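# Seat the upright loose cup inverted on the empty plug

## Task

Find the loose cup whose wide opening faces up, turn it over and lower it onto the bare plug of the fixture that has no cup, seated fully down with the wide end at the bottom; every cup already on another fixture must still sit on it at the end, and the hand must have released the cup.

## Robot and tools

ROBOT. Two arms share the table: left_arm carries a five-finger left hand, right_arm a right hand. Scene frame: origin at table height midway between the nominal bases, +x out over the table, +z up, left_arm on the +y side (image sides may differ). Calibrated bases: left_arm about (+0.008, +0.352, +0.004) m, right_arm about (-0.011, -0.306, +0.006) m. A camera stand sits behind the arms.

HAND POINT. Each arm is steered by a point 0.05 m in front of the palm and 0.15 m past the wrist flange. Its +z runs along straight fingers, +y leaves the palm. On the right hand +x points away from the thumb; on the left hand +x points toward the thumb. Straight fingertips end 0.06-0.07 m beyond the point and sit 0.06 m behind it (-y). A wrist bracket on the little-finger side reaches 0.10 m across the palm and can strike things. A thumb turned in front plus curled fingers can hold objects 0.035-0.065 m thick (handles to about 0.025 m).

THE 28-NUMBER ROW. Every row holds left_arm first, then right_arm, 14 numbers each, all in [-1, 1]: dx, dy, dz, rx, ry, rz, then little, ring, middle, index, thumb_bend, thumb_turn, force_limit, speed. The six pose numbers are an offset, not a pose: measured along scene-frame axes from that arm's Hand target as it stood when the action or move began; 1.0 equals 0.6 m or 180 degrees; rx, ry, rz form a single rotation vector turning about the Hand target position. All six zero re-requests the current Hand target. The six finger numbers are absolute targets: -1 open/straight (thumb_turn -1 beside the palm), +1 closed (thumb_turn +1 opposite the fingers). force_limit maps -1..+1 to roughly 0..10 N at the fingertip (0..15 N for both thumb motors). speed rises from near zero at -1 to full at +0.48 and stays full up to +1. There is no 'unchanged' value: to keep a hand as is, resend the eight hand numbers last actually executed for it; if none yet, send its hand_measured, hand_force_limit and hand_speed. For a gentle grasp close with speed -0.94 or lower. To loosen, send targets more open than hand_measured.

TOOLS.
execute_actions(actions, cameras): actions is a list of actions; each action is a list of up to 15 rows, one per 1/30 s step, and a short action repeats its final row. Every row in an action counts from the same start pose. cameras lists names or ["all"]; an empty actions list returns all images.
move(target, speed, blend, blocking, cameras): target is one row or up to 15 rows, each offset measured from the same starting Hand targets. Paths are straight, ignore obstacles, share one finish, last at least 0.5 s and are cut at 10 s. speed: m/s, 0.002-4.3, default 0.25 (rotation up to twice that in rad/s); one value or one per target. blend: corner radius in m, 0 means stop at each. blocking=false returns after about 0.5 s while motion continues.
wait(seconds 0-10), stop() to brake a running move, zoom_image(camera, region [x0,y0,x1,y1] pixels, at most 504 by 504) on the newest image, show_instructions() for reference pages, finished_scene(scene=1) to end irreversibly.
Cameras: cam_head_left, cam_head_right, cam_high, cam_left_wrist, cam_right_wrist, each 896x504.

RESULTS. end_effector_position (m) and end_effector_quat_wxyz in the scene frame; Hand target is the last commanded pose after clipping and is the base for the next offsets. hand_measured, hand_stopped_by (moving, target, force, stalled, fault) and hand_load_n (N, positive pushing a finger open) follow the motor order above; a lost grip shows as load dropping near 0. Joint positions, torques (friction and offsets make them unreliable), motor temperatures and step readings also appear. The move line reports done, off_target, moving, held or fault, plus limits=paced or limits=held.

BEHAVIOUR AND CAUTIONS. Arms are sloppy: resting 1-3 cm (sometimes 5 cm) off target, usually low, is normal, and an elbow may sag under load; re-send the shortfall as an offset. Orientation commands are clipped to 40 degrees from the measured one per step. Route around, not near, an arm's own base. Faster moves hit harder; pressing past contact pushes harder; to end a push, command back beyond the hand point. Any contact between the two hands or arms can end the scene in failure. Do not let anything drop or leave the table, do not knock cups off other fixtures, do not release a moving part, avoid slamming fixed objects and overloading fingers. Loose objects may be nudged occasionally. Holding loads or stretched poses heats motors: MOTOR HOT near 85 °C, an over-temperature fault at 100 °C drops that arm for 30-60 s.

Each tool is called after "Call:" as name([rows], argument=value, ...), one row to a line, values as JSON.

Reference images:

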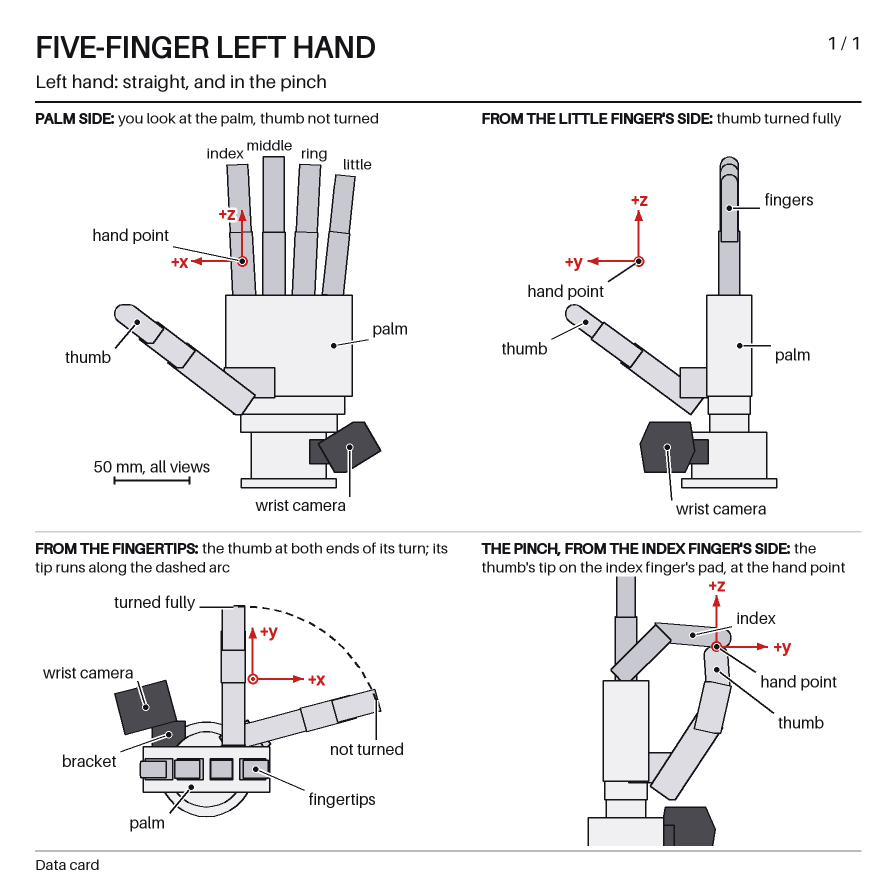

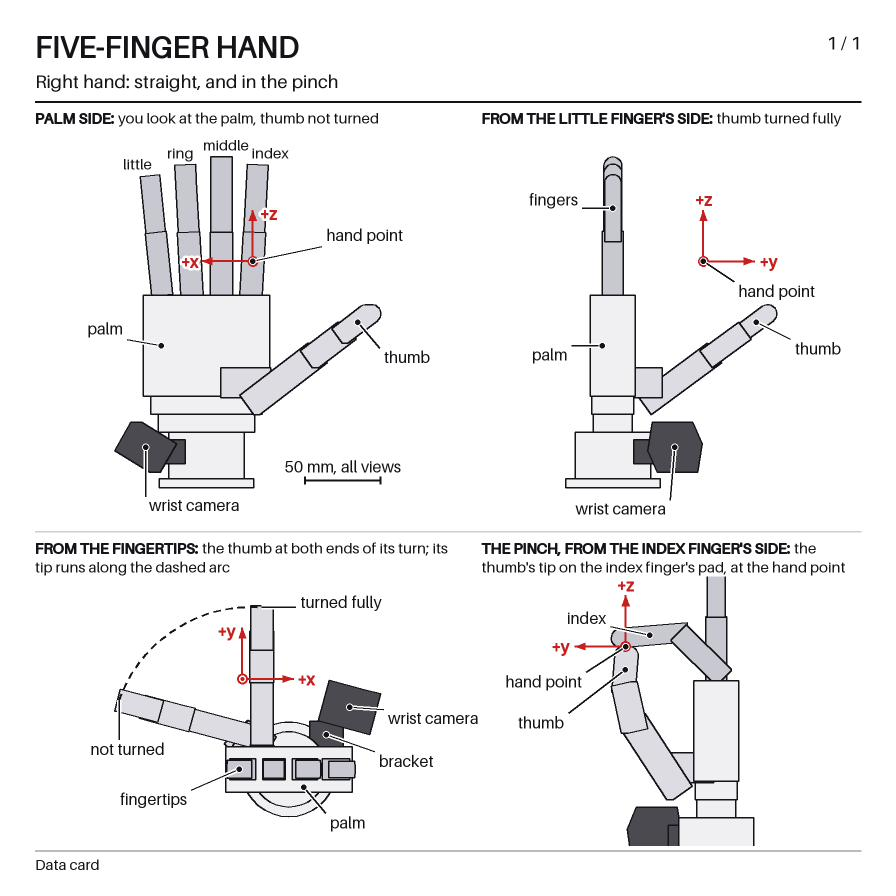

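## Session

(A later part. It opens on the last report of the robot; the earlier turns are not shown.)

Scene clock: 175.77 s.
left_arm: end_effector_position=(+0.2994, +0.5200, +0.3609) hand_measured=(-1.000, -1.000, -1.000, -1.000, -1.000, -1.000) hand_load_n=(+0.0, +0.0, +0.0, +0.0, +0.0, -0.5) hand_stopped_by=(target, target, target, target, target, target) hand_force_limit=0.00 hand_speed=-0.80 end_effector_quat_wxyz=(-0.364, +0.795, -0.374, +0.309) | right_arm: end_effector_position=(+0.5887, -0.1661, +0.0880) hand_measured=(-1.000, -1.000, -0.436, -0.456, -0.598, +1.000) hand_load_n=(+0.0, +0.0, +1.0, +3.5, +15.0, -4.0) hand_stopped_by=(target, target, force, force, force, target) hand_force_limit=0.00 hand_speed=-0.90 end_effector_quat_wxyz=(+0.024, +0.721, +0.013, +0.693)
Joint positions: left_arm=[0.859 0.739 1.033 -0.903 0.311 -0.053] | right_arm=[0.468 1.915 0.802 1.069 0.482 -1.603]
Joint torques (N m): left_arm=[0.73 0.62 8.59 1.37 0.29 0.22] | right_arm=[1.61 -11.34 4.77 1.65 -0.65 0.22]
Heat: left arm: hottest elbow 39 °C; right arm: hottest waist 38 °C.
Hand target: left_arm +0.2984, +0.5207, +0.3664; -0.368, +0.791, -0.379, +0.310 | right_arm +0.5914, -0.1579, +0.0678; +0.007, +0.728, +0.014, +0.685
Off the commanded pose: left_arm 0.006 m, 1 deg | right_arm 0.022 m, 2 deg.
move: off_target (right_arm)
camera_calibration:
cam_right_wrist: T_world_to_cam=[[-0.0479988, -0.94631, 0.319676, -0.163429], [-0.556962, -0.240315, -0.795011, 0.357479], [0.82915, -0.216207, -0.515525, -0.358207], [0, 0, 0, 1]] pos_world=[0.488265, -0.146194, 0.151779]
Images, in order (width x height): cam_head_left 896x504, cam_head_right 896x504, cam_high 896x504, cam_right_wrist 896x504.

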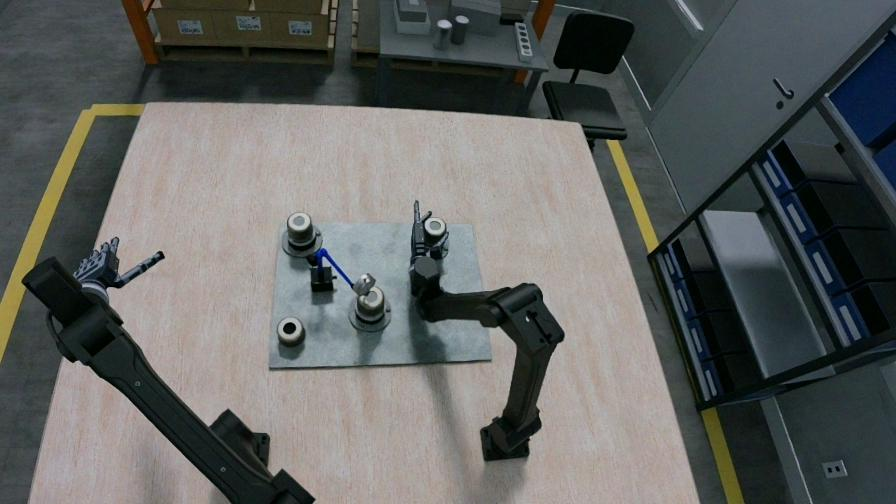

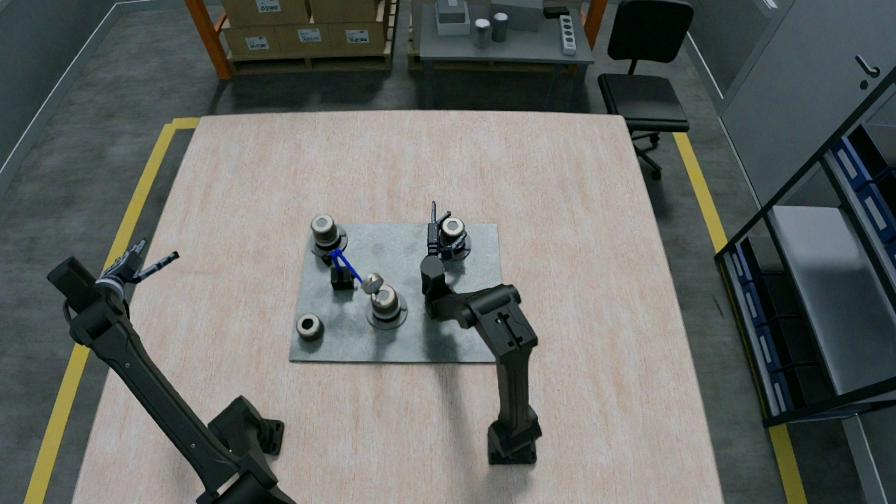

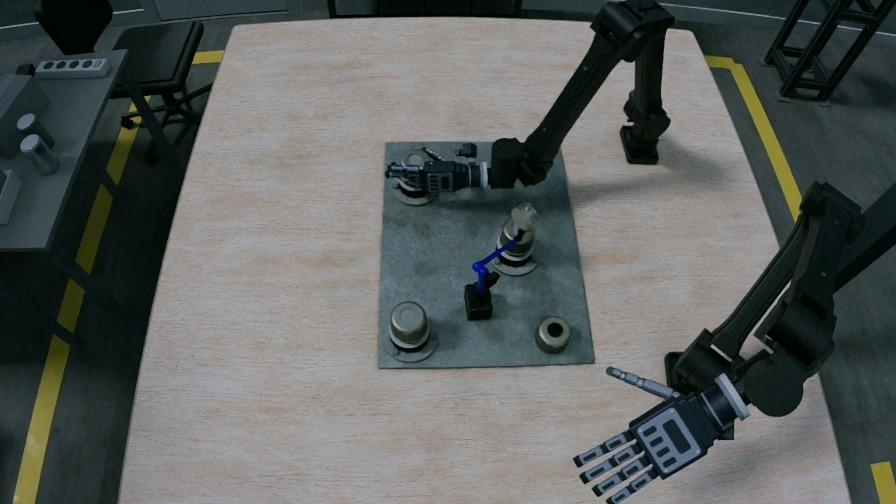

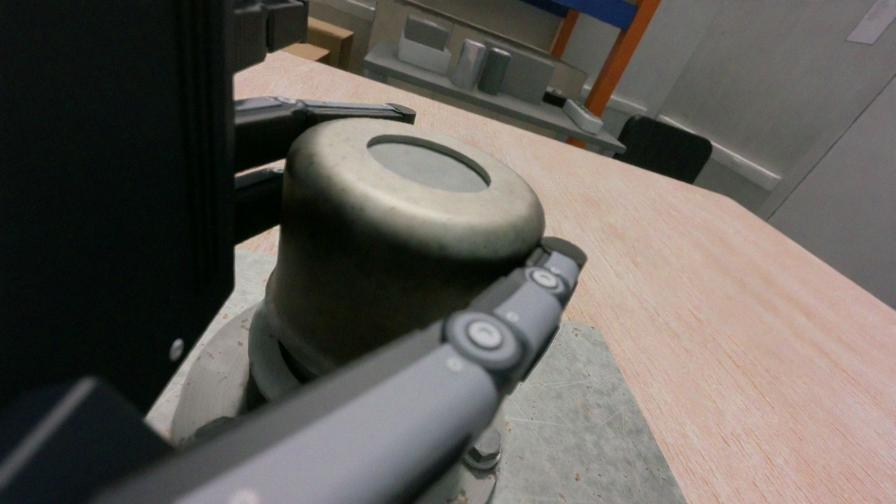

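Call:
move(target=[0,0,0,0,0,0,-1,-1,-1,-1,-1,-1,0,-0.8, 0.0,0.0,-0.025,0.0,0.0,0,-1,-1,0.3,0.35,0.2,1,0.0,-0.9], speed=0.05, cameras=["cam_right_wrist","cam_high","cam_head_left","cam_head_right"])

Call:
zoom_image(camera="cam_head_right", region=[435, 205, 475, 255])

Call:
zoom_image(camera="cam_high", region=[393, 135, 438, 200])

Call:
zoom_image(camera="cam_right_wrist", region=[220, 100, 560, 440])

Call:
zoom_image(camera="cam_head_right", region=[300, 205, 350, 255])

Scene clock: 177.73 s.
left_arm: end_effector_position=(+0.2994, +0.5200, +0.3609) hand_measured=(-1.000, -1.000, -1.000, -1.000, -1.000, -1.000) hand_load_n=(+0.0, -0.5, +0.0, +0.0, +0.0, -0.5) hand_stopped_by=(target, target, target, target, target, target) hand_force_limit=0.00 hand_speed=-0.80 end_effector_quat_wxyz=(-0.364, +0.795, -0.374, +0.309) | right_arm: end_effector_position=(+0.5894, -0.1659, +0.0866) hand_measured=(-1.000, -1.000, -0.436, -0.454, -0.596, +1.000) hand_load_n=(+0.0, +0.0, +2.0, +1.5, +15.0, -10.0) hand_stopped_by=(target, target, force, force, force, target) hand_force_limit=0.00 hand_speed=-0.90 end_effector_quat_wxyz=(+0.020, +0.711, +0.009, +0.702)
Joint positions: left_arm=[0.859 0.739 1.033 -0.903 0.311 -0.053] | right_arm=[0.468 1.938 0.802 1.123 0.482 -1.606]
Joint torques (N m): left_arm=[0.97 -0.44 8.5 1.37 0.36 0.23] | right_arm=[1.67 -10.05 4.63 1.02 -0.63 0.25]
Heat: left arm: hottest elbow 39 °C; right arm: hottest waist 38 °C.
Hand target: left_arm +0.2984, +0.5207, +0.3664; -0.368, +0.791, -0.379, +0.310 | right_arm +0.5914, -0.1579, +0.0528; +0.007, +0.728, +0.014, +0.685
Off the commanded pose: left_arm 0.006 m, 1 deg | right_arm 0.035 m, 3 deg.
move: off_target (right_arm)
camera_calibration:
cam_right_wrist: T_world_to_cam=[[-0.0565375, -0.949659, 0.308141, -0.157249], [-0.534947, -0.231779, -0.812472, 0.346762], [0.842992, -0.210774, -0.494913, -0.368441], [0, 0, 0, 1]] pos_world=[0.487202, -0.146619, 0.147843]
Images, in order (width x height): cam_head_left 896x504, cam_head_right 896x504, cam_high 896x504, cam_right_wrist 896x504.

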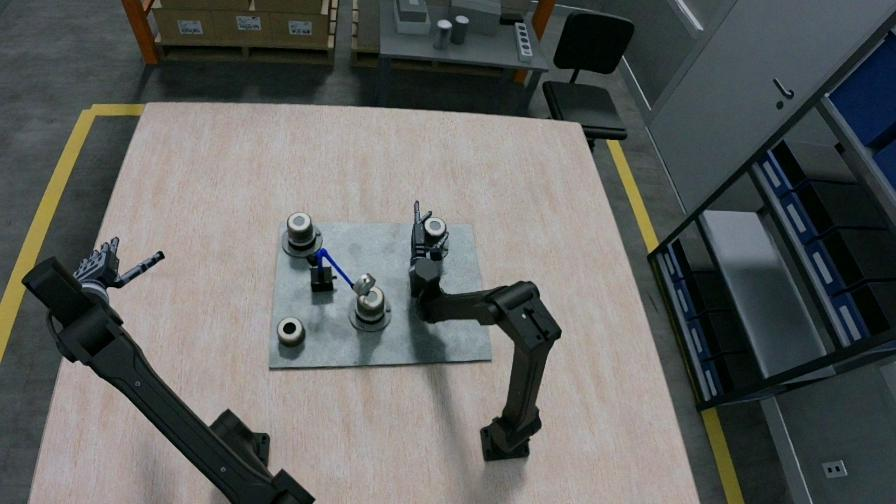

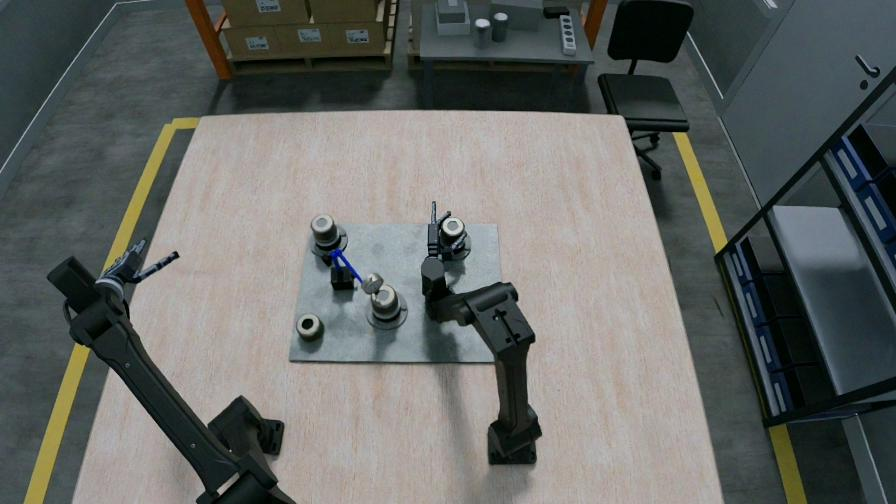

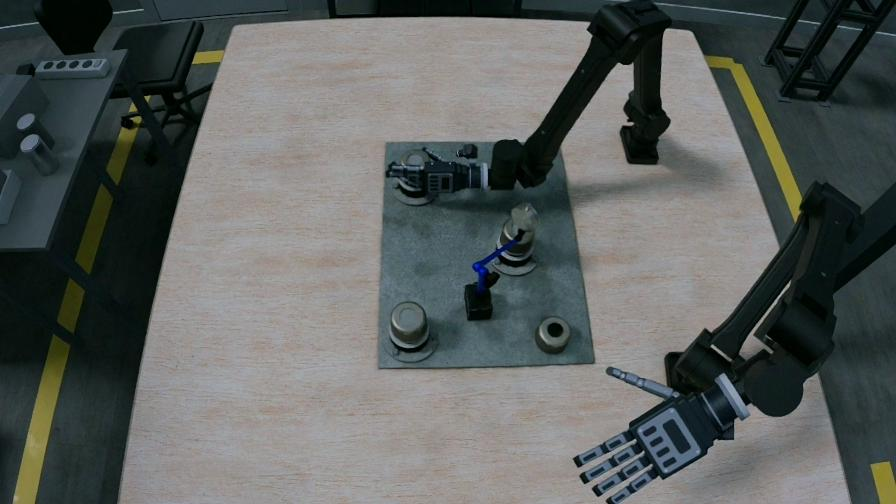

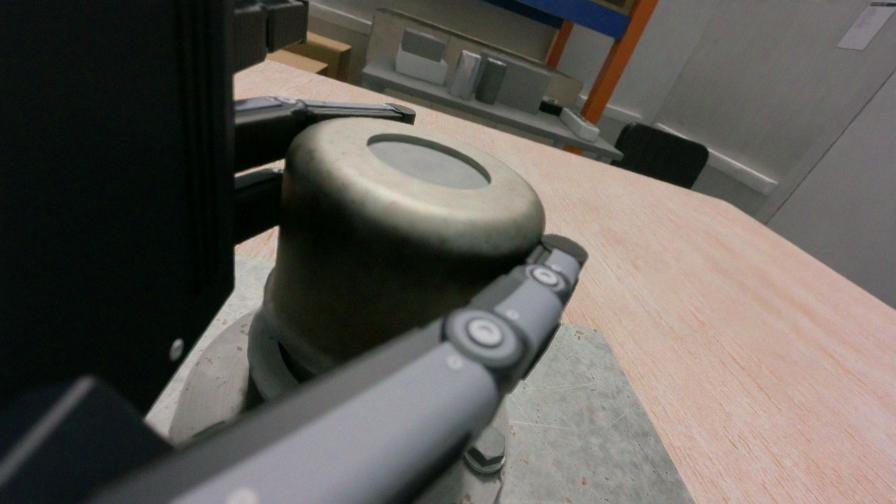

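Scaled by 10.080 from the camera's 896x504 image, which has a finer 1280x720 frame.

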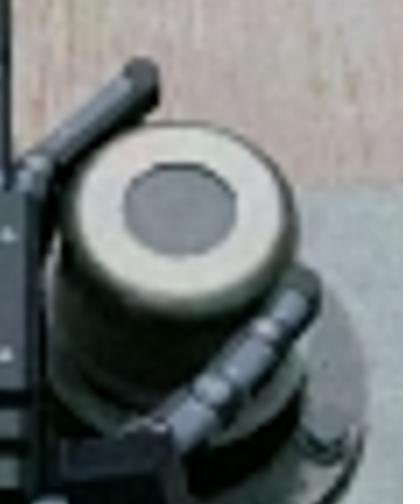

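Scaled by 7.754 from the camera's 896x504 image, which has a finer 1280x720 frame.

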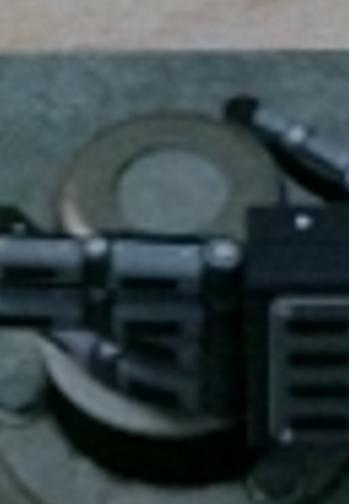

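Scaled by 1.482 from the camera's 896x504 image, which has a finer 1280x720 frame.

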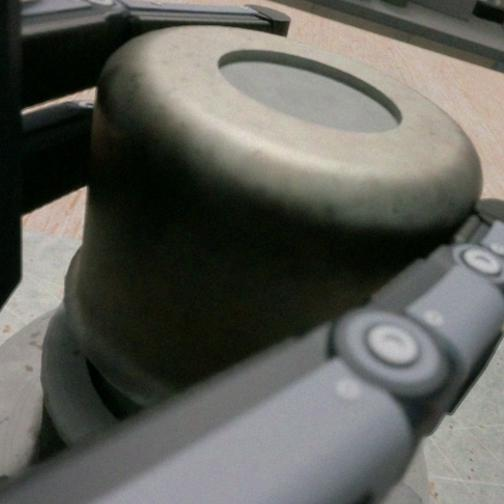

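Scaled by 10.080 from the camera's 896x504 image, which has a finer 1280x720 frame.

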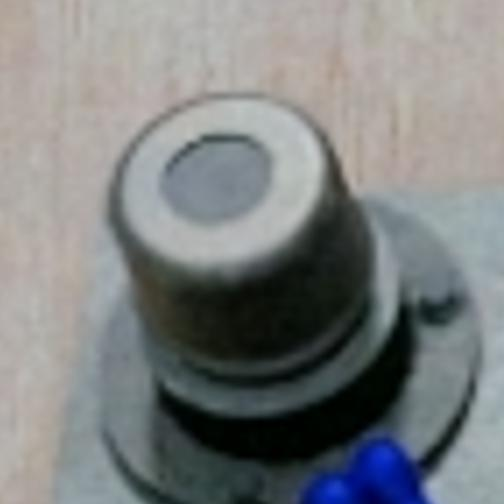

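Call:
move(target=[0,0,0,0,0,0,-1,-1,-1,-1,-1,-1,0,-0.8, 0.0,-0.007,0.072,0.0,-0.012,0,-1,-1,0.3,0.35,0.2,1,0.0,-0.9], speed=0.08, cameras=["cam_right_wrist"])

Scene clock: 180.57 s.
left_arm: end_effector_position=(+0.2994, +0.5200, +0.3609) hand_measured=(-1.000, -1.000, -1.000, -1.000, -1.000, -1.000) hand_load_n=(-0.5, +0.0, +0.0, +0.0, +0.0, +0.0) hand_stopped_by=(target, target, target, target, target, target) hand_force_limit=0.00 hand_speed=-0.80 end_effector_quat_wxyz=(-0.364, +0.795, -0.374, +0.309) | right_arm: end_effector_position=(+0.5888, -0.1662, +0.0889) hand_measured=(-1.000, -1.000, -0.436, -0.456, -0.596, +1.000) hand_load_n=(+0.0, +0.0, +1.5, +5.0, +14.5, -1.0) hand_stopped_by=(target, target, force, force, force, target) hand_force_limit=0.00 hand_speed=-0.90 end_effector_quat_wxyz=(+0.020, +0.717, +0.015, +0.697)
Joint positions: left_arm=[0.859 0.739 1.033 -0.903 0.311 -0.053] | right_arm=[0.465 1.918 0.797 1.089 0.47 -1.606]
Joint torques (N m): left_arm=[0.44 0.03 8.59 1.21 0.35 0.19] | right_arm=[1.44 -16.26 4.46 0.72 -0.5 0.05]
Heat: left arm: hottest elbow 39 °C; right arm: hottest waist 38 °C.
Hand target: left_arm +0.2984, +0.5207, +0.3664; -0.368, +0.791, -0.379, +0.310 | right_arm +0.5914, -0.1621, +0.0960; +0.007, +0.715, +0.014, +0.699
Off the commanded pose: left_arm 0.006 m, 1 deg | right_arm 0.009 m, 2 deg.
move: done
camera_calibration:
cam_right_wrist: T_world_to_cam=[[-0.042595, -0.94764, 0.316488, -0.166885], [-0.546151, -0.24317, -0.801615, 0.352065], [0.836603, -0.206995, -0.507197, -0.361421], [0, 0, 0, 1]] pos_world=[0.487538, -0.147348, 0.151726]
Images, in order (width x height): cam_right_wrist 896x504.

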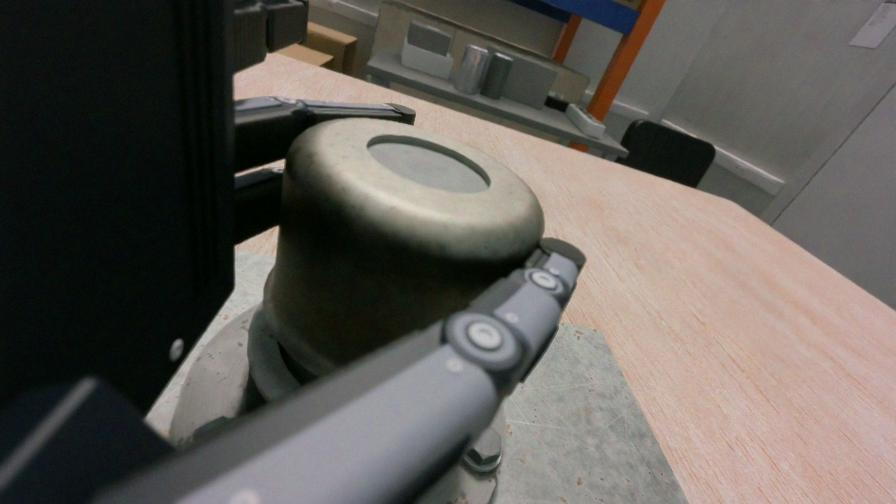

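Call:
execute_actions([
  [[0,0,0,0,0,0,-1,-1,-1,-1,-1,-1,0,-0.8, 0,0,0,0,0,0,-1,-1,-0.8,-0.8,-0.85,1,0.0,-0.7]],
], cameras=["cam_right_wrist","cam_high","cam_head_right","cam_head_left"])

Call:
zoom_image(camera="cam_right_wrist", region=[220, 100, 560, 440])

Call:
zoom_image(camera="cam_head_right", region=[435, 205, 475, 255])

Scene clock: 182.13 s.
left_arm: end_effector_position=(+0.2994, +0.5200, +0.3609) hand_measured=(-1.000, -1.000, -1.000, -1.000, -1.000, -1.000) hand_load_n=(+0.0, +0.0, +0.0, +0.0, +0.0, +0.0) hand_stopped_by=(target, target, target, target, target, target) hand_force_limit=0.00 hand_speed=-0.80 end_effector_quat_wxyz=(-0.364, +0.795, -0.374, +0.309) | right_arm: end_effector_position=(+0.5885, -0.1636, +0.0870) hand_measured=(-1.000, -1.000, -0.800, -0.800, -0.850, +1.000) hand_load_n=(+0.0, +0.0, +0.0, +0.0, +0.0, +0.0) hand_stopped_by=(target, target, target, target, target, target) hand_force_limit=0.00 hand_speed=-0.70 end_effector_quat_wxyz=(+0.014, +0.719, +0.017, +0.694)
Joint positions: left_arm=[0.859 0.739 1.033 -0.903 0.311 -0.053] | right_arm=[0.467 1.917 0.796 1.081 0.461 -1.597]
Joint torques (N m): left_arm=[0.15 0.32 8.64 1.13 0.32 0.2] | right_arm=[1.49 -16.15 4.6 1.06 -0.21 0.06]
Heat: left arm: hottest elbow 39 °C; right arm: hottest waist 38 °C.
Hand target: left_arm +0.2984, +0.5207, +0.3664; -0.368, +0.791, -0.379, +0.310 | right_arm +0.5914, -0.1621, +0.0960; +0.007, +0.715, +0.014, +0.699
Off the commanded pose: left_arm 0.006 m, 1 deg | right_arm 0.010 m, 1 deg.
Step readings (end_effector_position of left_arm | right_arm):
0: (+0.2994, +0.5200, +0.3609) | (+0.5888, -0.1662, +0.0889)
1: (+0.2994, +0.5200, +0.3609) | (+0.5888, -0.1662, +0.0889)
2: (+0.2994, +0.5200, +0.3609) | (+0.5888, -0.1662, +0.0889)
4: (+0.2994, +0.5200, +0.3609) | (+0.5885, -0.1662, +0.0893)
8: (+0.2994, +0.5200, +0.3609) | (+0.5886, -0.1648, +0.0873)
15: (+0.2994, +0.5200, +0.3609) | (+0.5885, -0.1636, +0.0870)
camera_calibration:
cam_right_wrist: T_world_to_cam=[[-0.0304943, -0.949906, 0.311046, -0.170857], [-0.549186, -0.244087, -0.79926, 0.352352], [0.835144, -0.195195, -0.514232, -0.35821], [0, 0, 0, 1]] pos_world=[0.487453, -0.146215, 0.150562]
Images, in order (width x height): cam_head_left 896x504, cam_head_right 896x504, cam_high 896x504, cam_right_wrist 896x504.

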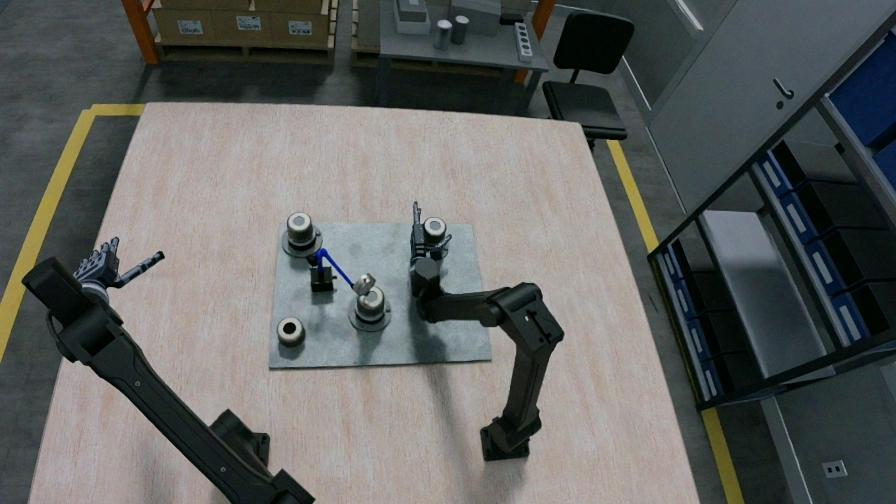

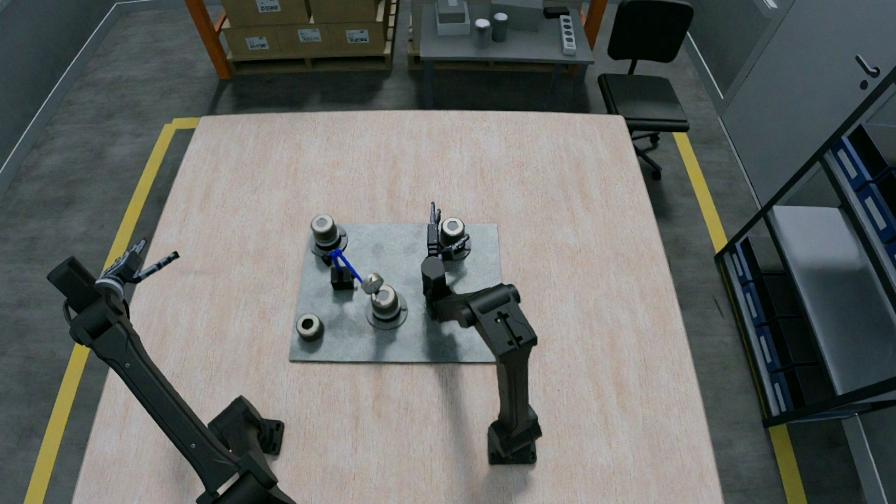

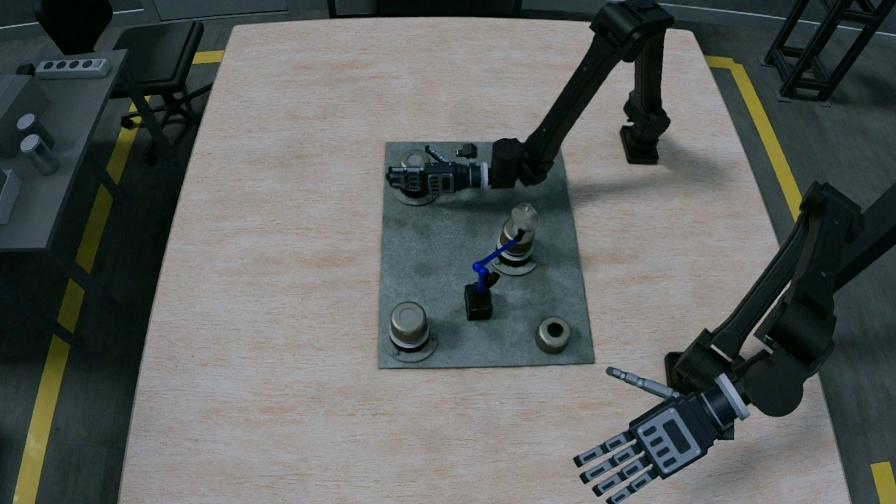

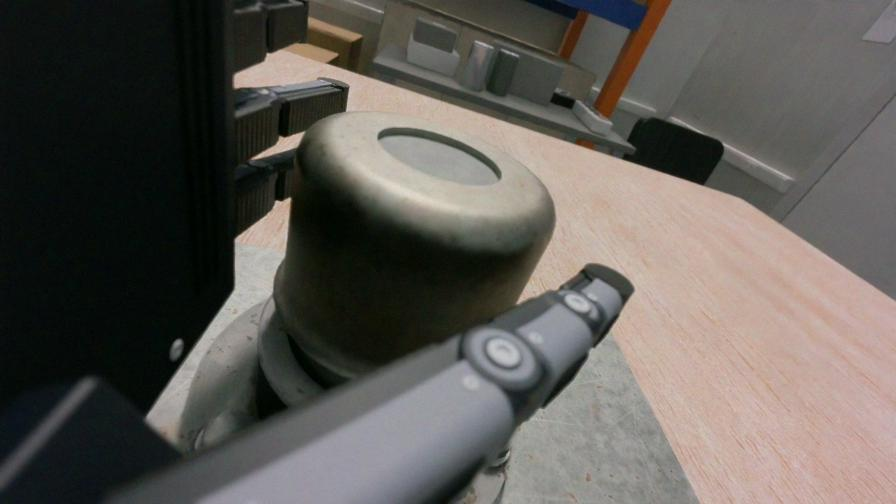

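Scaled by 1.482 from the camera's 896x504 image, which has a finer 1280x720 frame.

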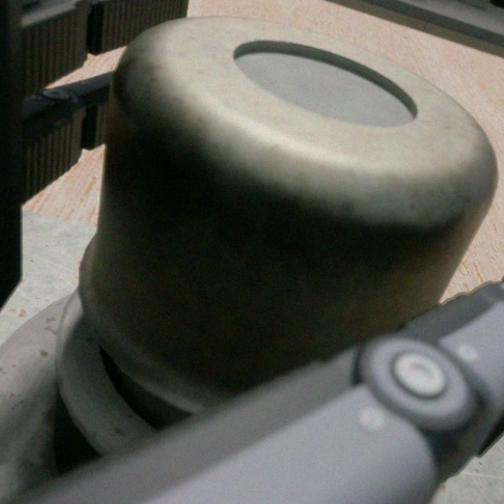

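Scaled by 10.080 from the camera's 896x504 image, which has a finer 1280x720 frame.

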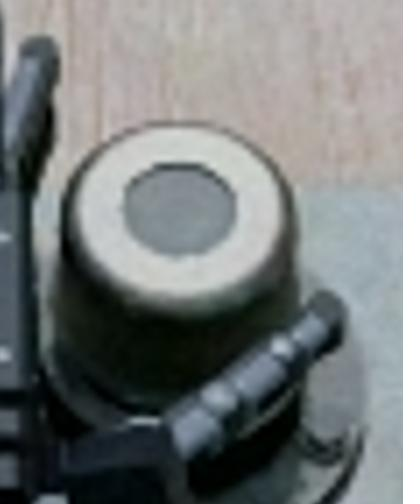

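Call:
move([
  [0,0,0,0,0,0,-1,-1,-1,-1,-1,-1,0,-0.8, 0,0,0.004,0,0,0,-1,-1,-1,-1,-1,1,0.0,-0.3],
  [0,0,0,0,0,0,-1,-1,-1,-1,-1,-1,0,-0.8, -0.23,0.0,0.03,0,0,0,-1,-1,-1,-1,-1,1,0.0,-0.3],
], speed=0.12, cameras=["cam_right_wrist","cam_high","cam_head_right","cam_head_left"])

Call:
zoom_image(camera="cam_right_wrist", region=[220, 50, 620, 450])

Call:
zoom_image(camera="cam_high", region=[380, 130, 450, 210])

Call:
zoom_image(camera="cam_head_right", region=[425, 205, 480, 265])

Call:
zoom_image(camera="cam_head_left", region=[405, 205, 465, 265])

Scene clock: 185.93 s.
left_arm: end_effector_position=(+0.2994, +0.5200, +0.3609) hand_measured=(-1.000, -1.000, -1.000, -1.000, -1.000, -1.000) hand_load_n=(+0.0, +0.0, +0.0, +0.5, +0.0, +0.0) hand_stopped_by=(target, target, target, target, target, target) hand_force_limit=0.00 hand_speed=-0.80 end_effector_quat_wxyz=(-0.364, +0.795, -0.374, +0.309) | right_arm: end_effector_position=(+0.4525, -0.1646, +0.0973) hand_measured=(-1.000, -1.000, -1.000, -1.000, -1.000, +1.000) hand_load_n=(+0.0, +0.0, +0.0, +0.0, +0.0, +0.5) hand_stopped_by=(target, target, target, target, target, target) hand_force_limit=0.00 hand_speed=-0.30 end_effector_quat_wxyz=(+0.021, +0.731, +0.033, +0.681)
Joint positions: left_arm=[0.859 0.739 1.033 -0.903 0.311 -0.053] | right_arm=[0.642 1.691 0.464 1.138 0.623 -1.595]
Joint torques (N m): left_arm=[0.56 0.26 8.64 1.4 0.3 0.13] | right_arm=[2.55 -11.87 3.63 2.81 0.09 0.1]
Heat: left arm: hottest elbow 39 °C; right arm: hottest waist 38 °C.
Hand target: left_arm +0.2984, +0.5207, +0.3664; -0.368, +0.791, -0.379, +0.310 | right_arm +0.4534, -0.1621, +0.1140; +0.007, +0.715, +0.014, +0.699
Off the commanded pose: left_arm 0.006 m, 1 deg | right_arm 0.017 m, 4 deg.
move: off_target (right_arm)
camera_calibration:
cam_right_wrist: T_world_to_cam=[[-0.00689298, -0.939326, 0.342956, -0.191206], [-0.574342, -0.277033, -0.770314, 0.288867], [0.818587, -0.202284, -0.537585, -0.230947], [0, 0, 0, 1]] pos_world=[0.353641, -0.146296, 0.16394]
Images, in order (width x height): cam_head_left 896x504, cam_head_right 896x504, cam_high 896x504, cam_right_wrist 896x504.

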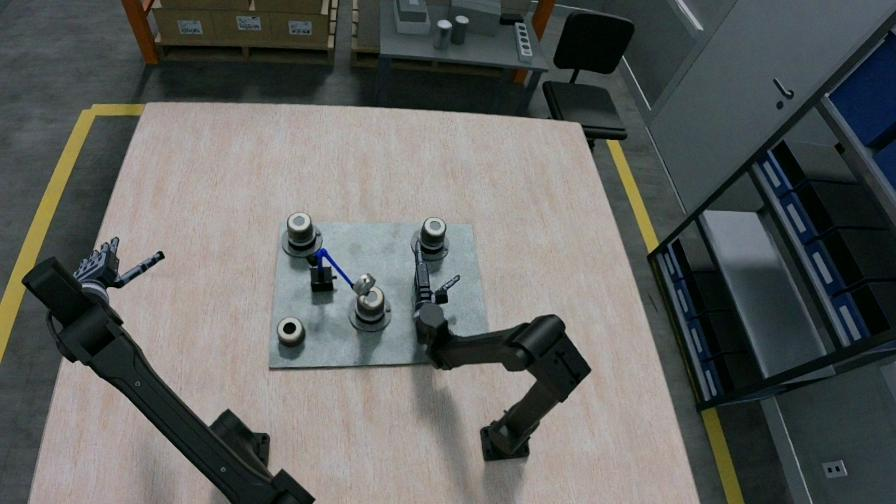

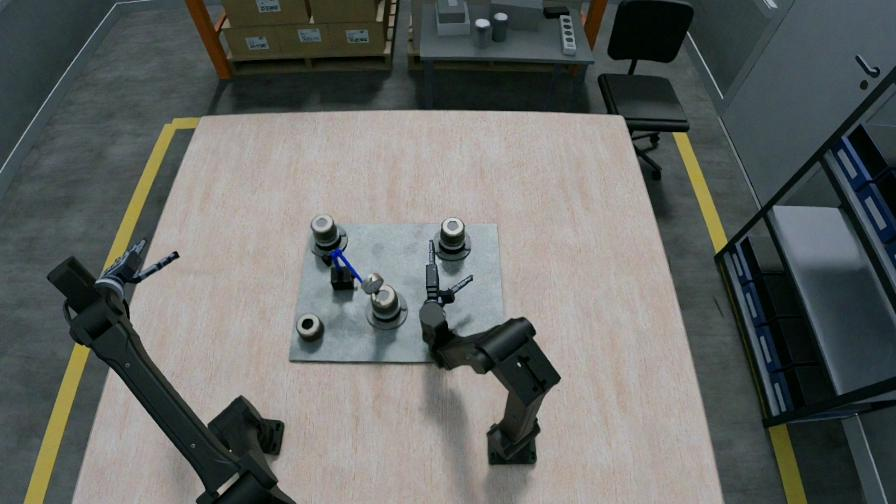

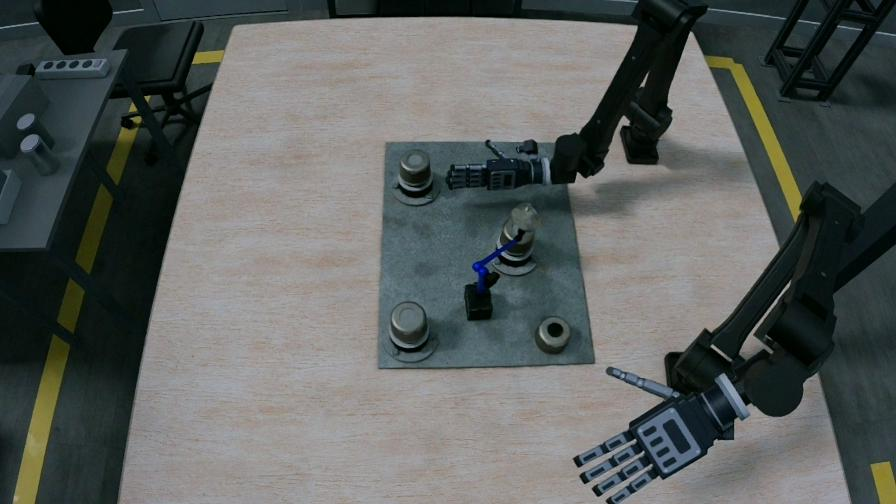

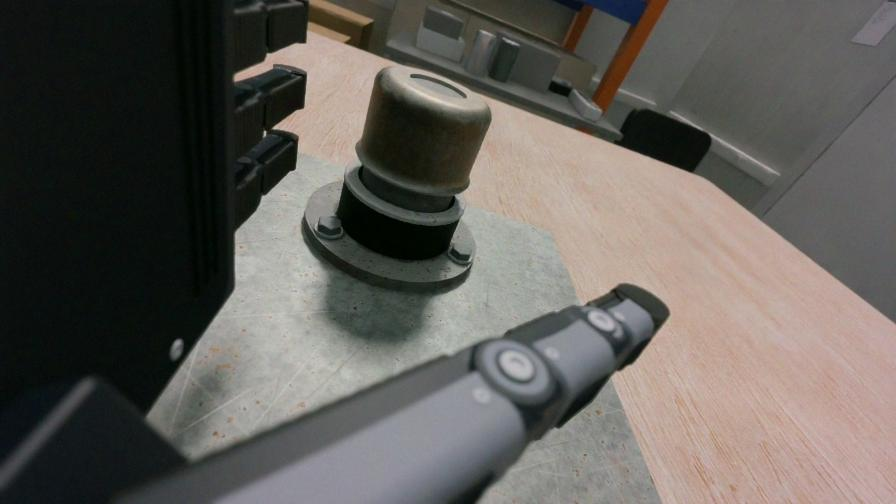

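Scaled by 1.260 from the camera's 896x504 image, which has a finer 1280x720 frame.

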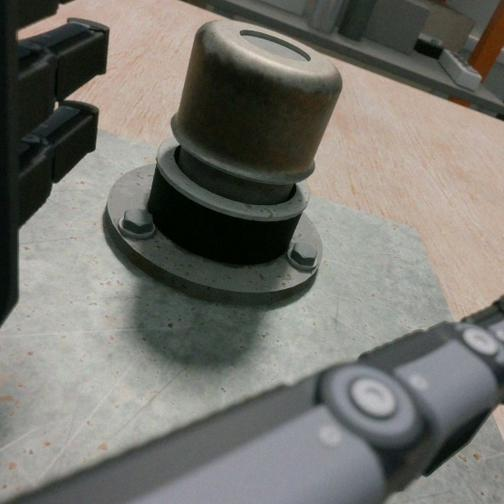

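Scaled by 6.300 from the camera's 896x504 image, which has a finer 1280x720 frame.

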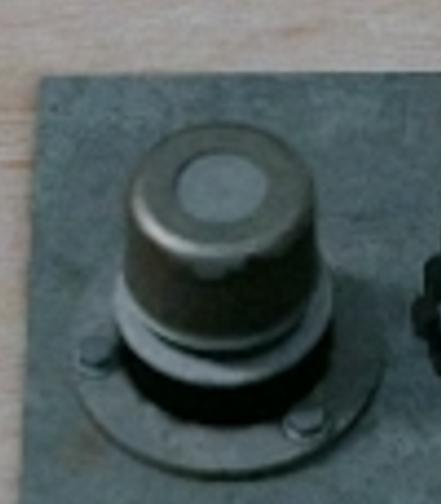

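Scaled by 8.400 from the camera's 896x504 image, which has a finer 1280x720 frame.

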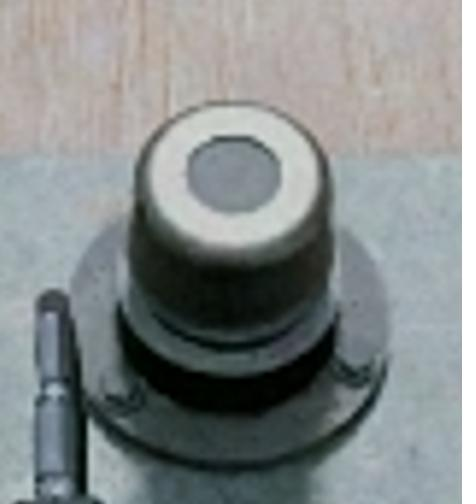

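Scaled by 8.400 from the camera's 896x504 image, which has a finer 1280x720 frame.

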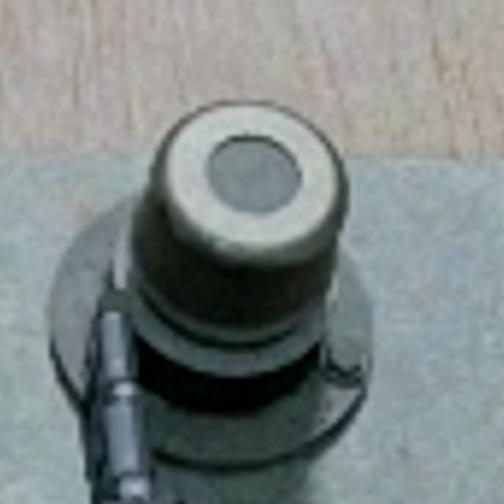

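Call:
zoom_image(camera="cam_high", region=[385, 290, 435, 365])

Call:
zoom_image(camera="cam_high", region=[391, 140, 441, 210])

Call:
zoom_image(camera="cam_head_left", region=[275, 205, 330, 265])

Call:
zoom_image(camera="cam_head_right", region=[355, 275, 415, 335])

Call:
zoom_image(camera="cam_right_wrist", region=[290, 50, 520, 290])

Scaled by 6.720 from the camera's 896x504 image, which has a finer 1280x720 frame.

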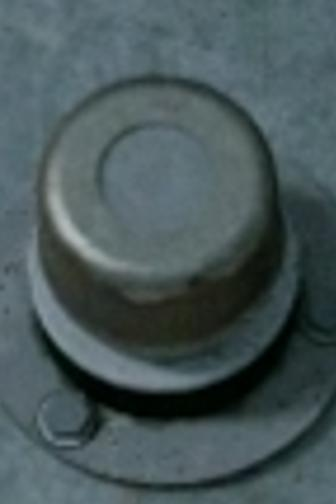

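Scaled by 7.200 from the camera's 896x504 image, which has a finer 1280x720 frame.

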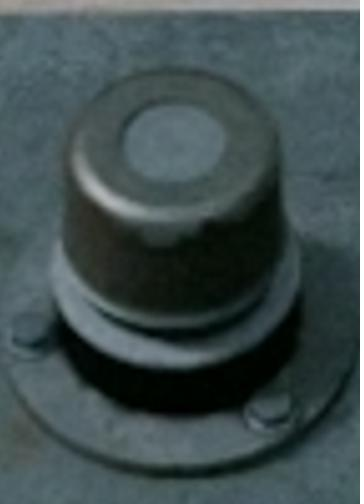

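Scaled by 8.400 from the camera's 896x504 image, which has a finer 1280x720 frame.

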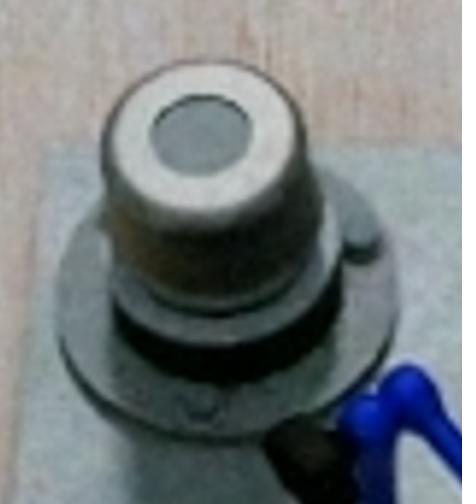

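Scaled by 8.400 from the camera's 896x504 image, which has a finer 1280x720 frame.

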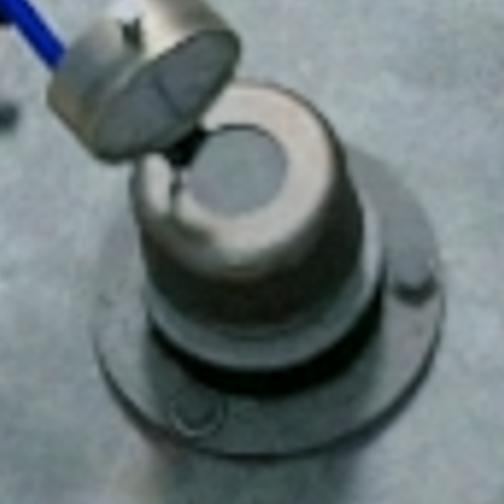

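Scaled by 2.100 from the camera's 896x504 image, which has a finer 1280x720 frame.

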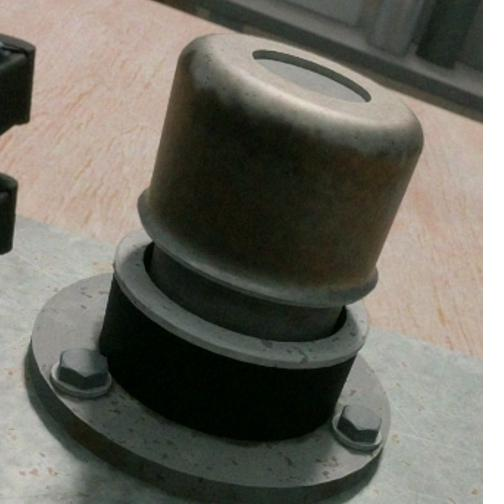

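Call:
finished_scene()

The scene is finished: the task was done.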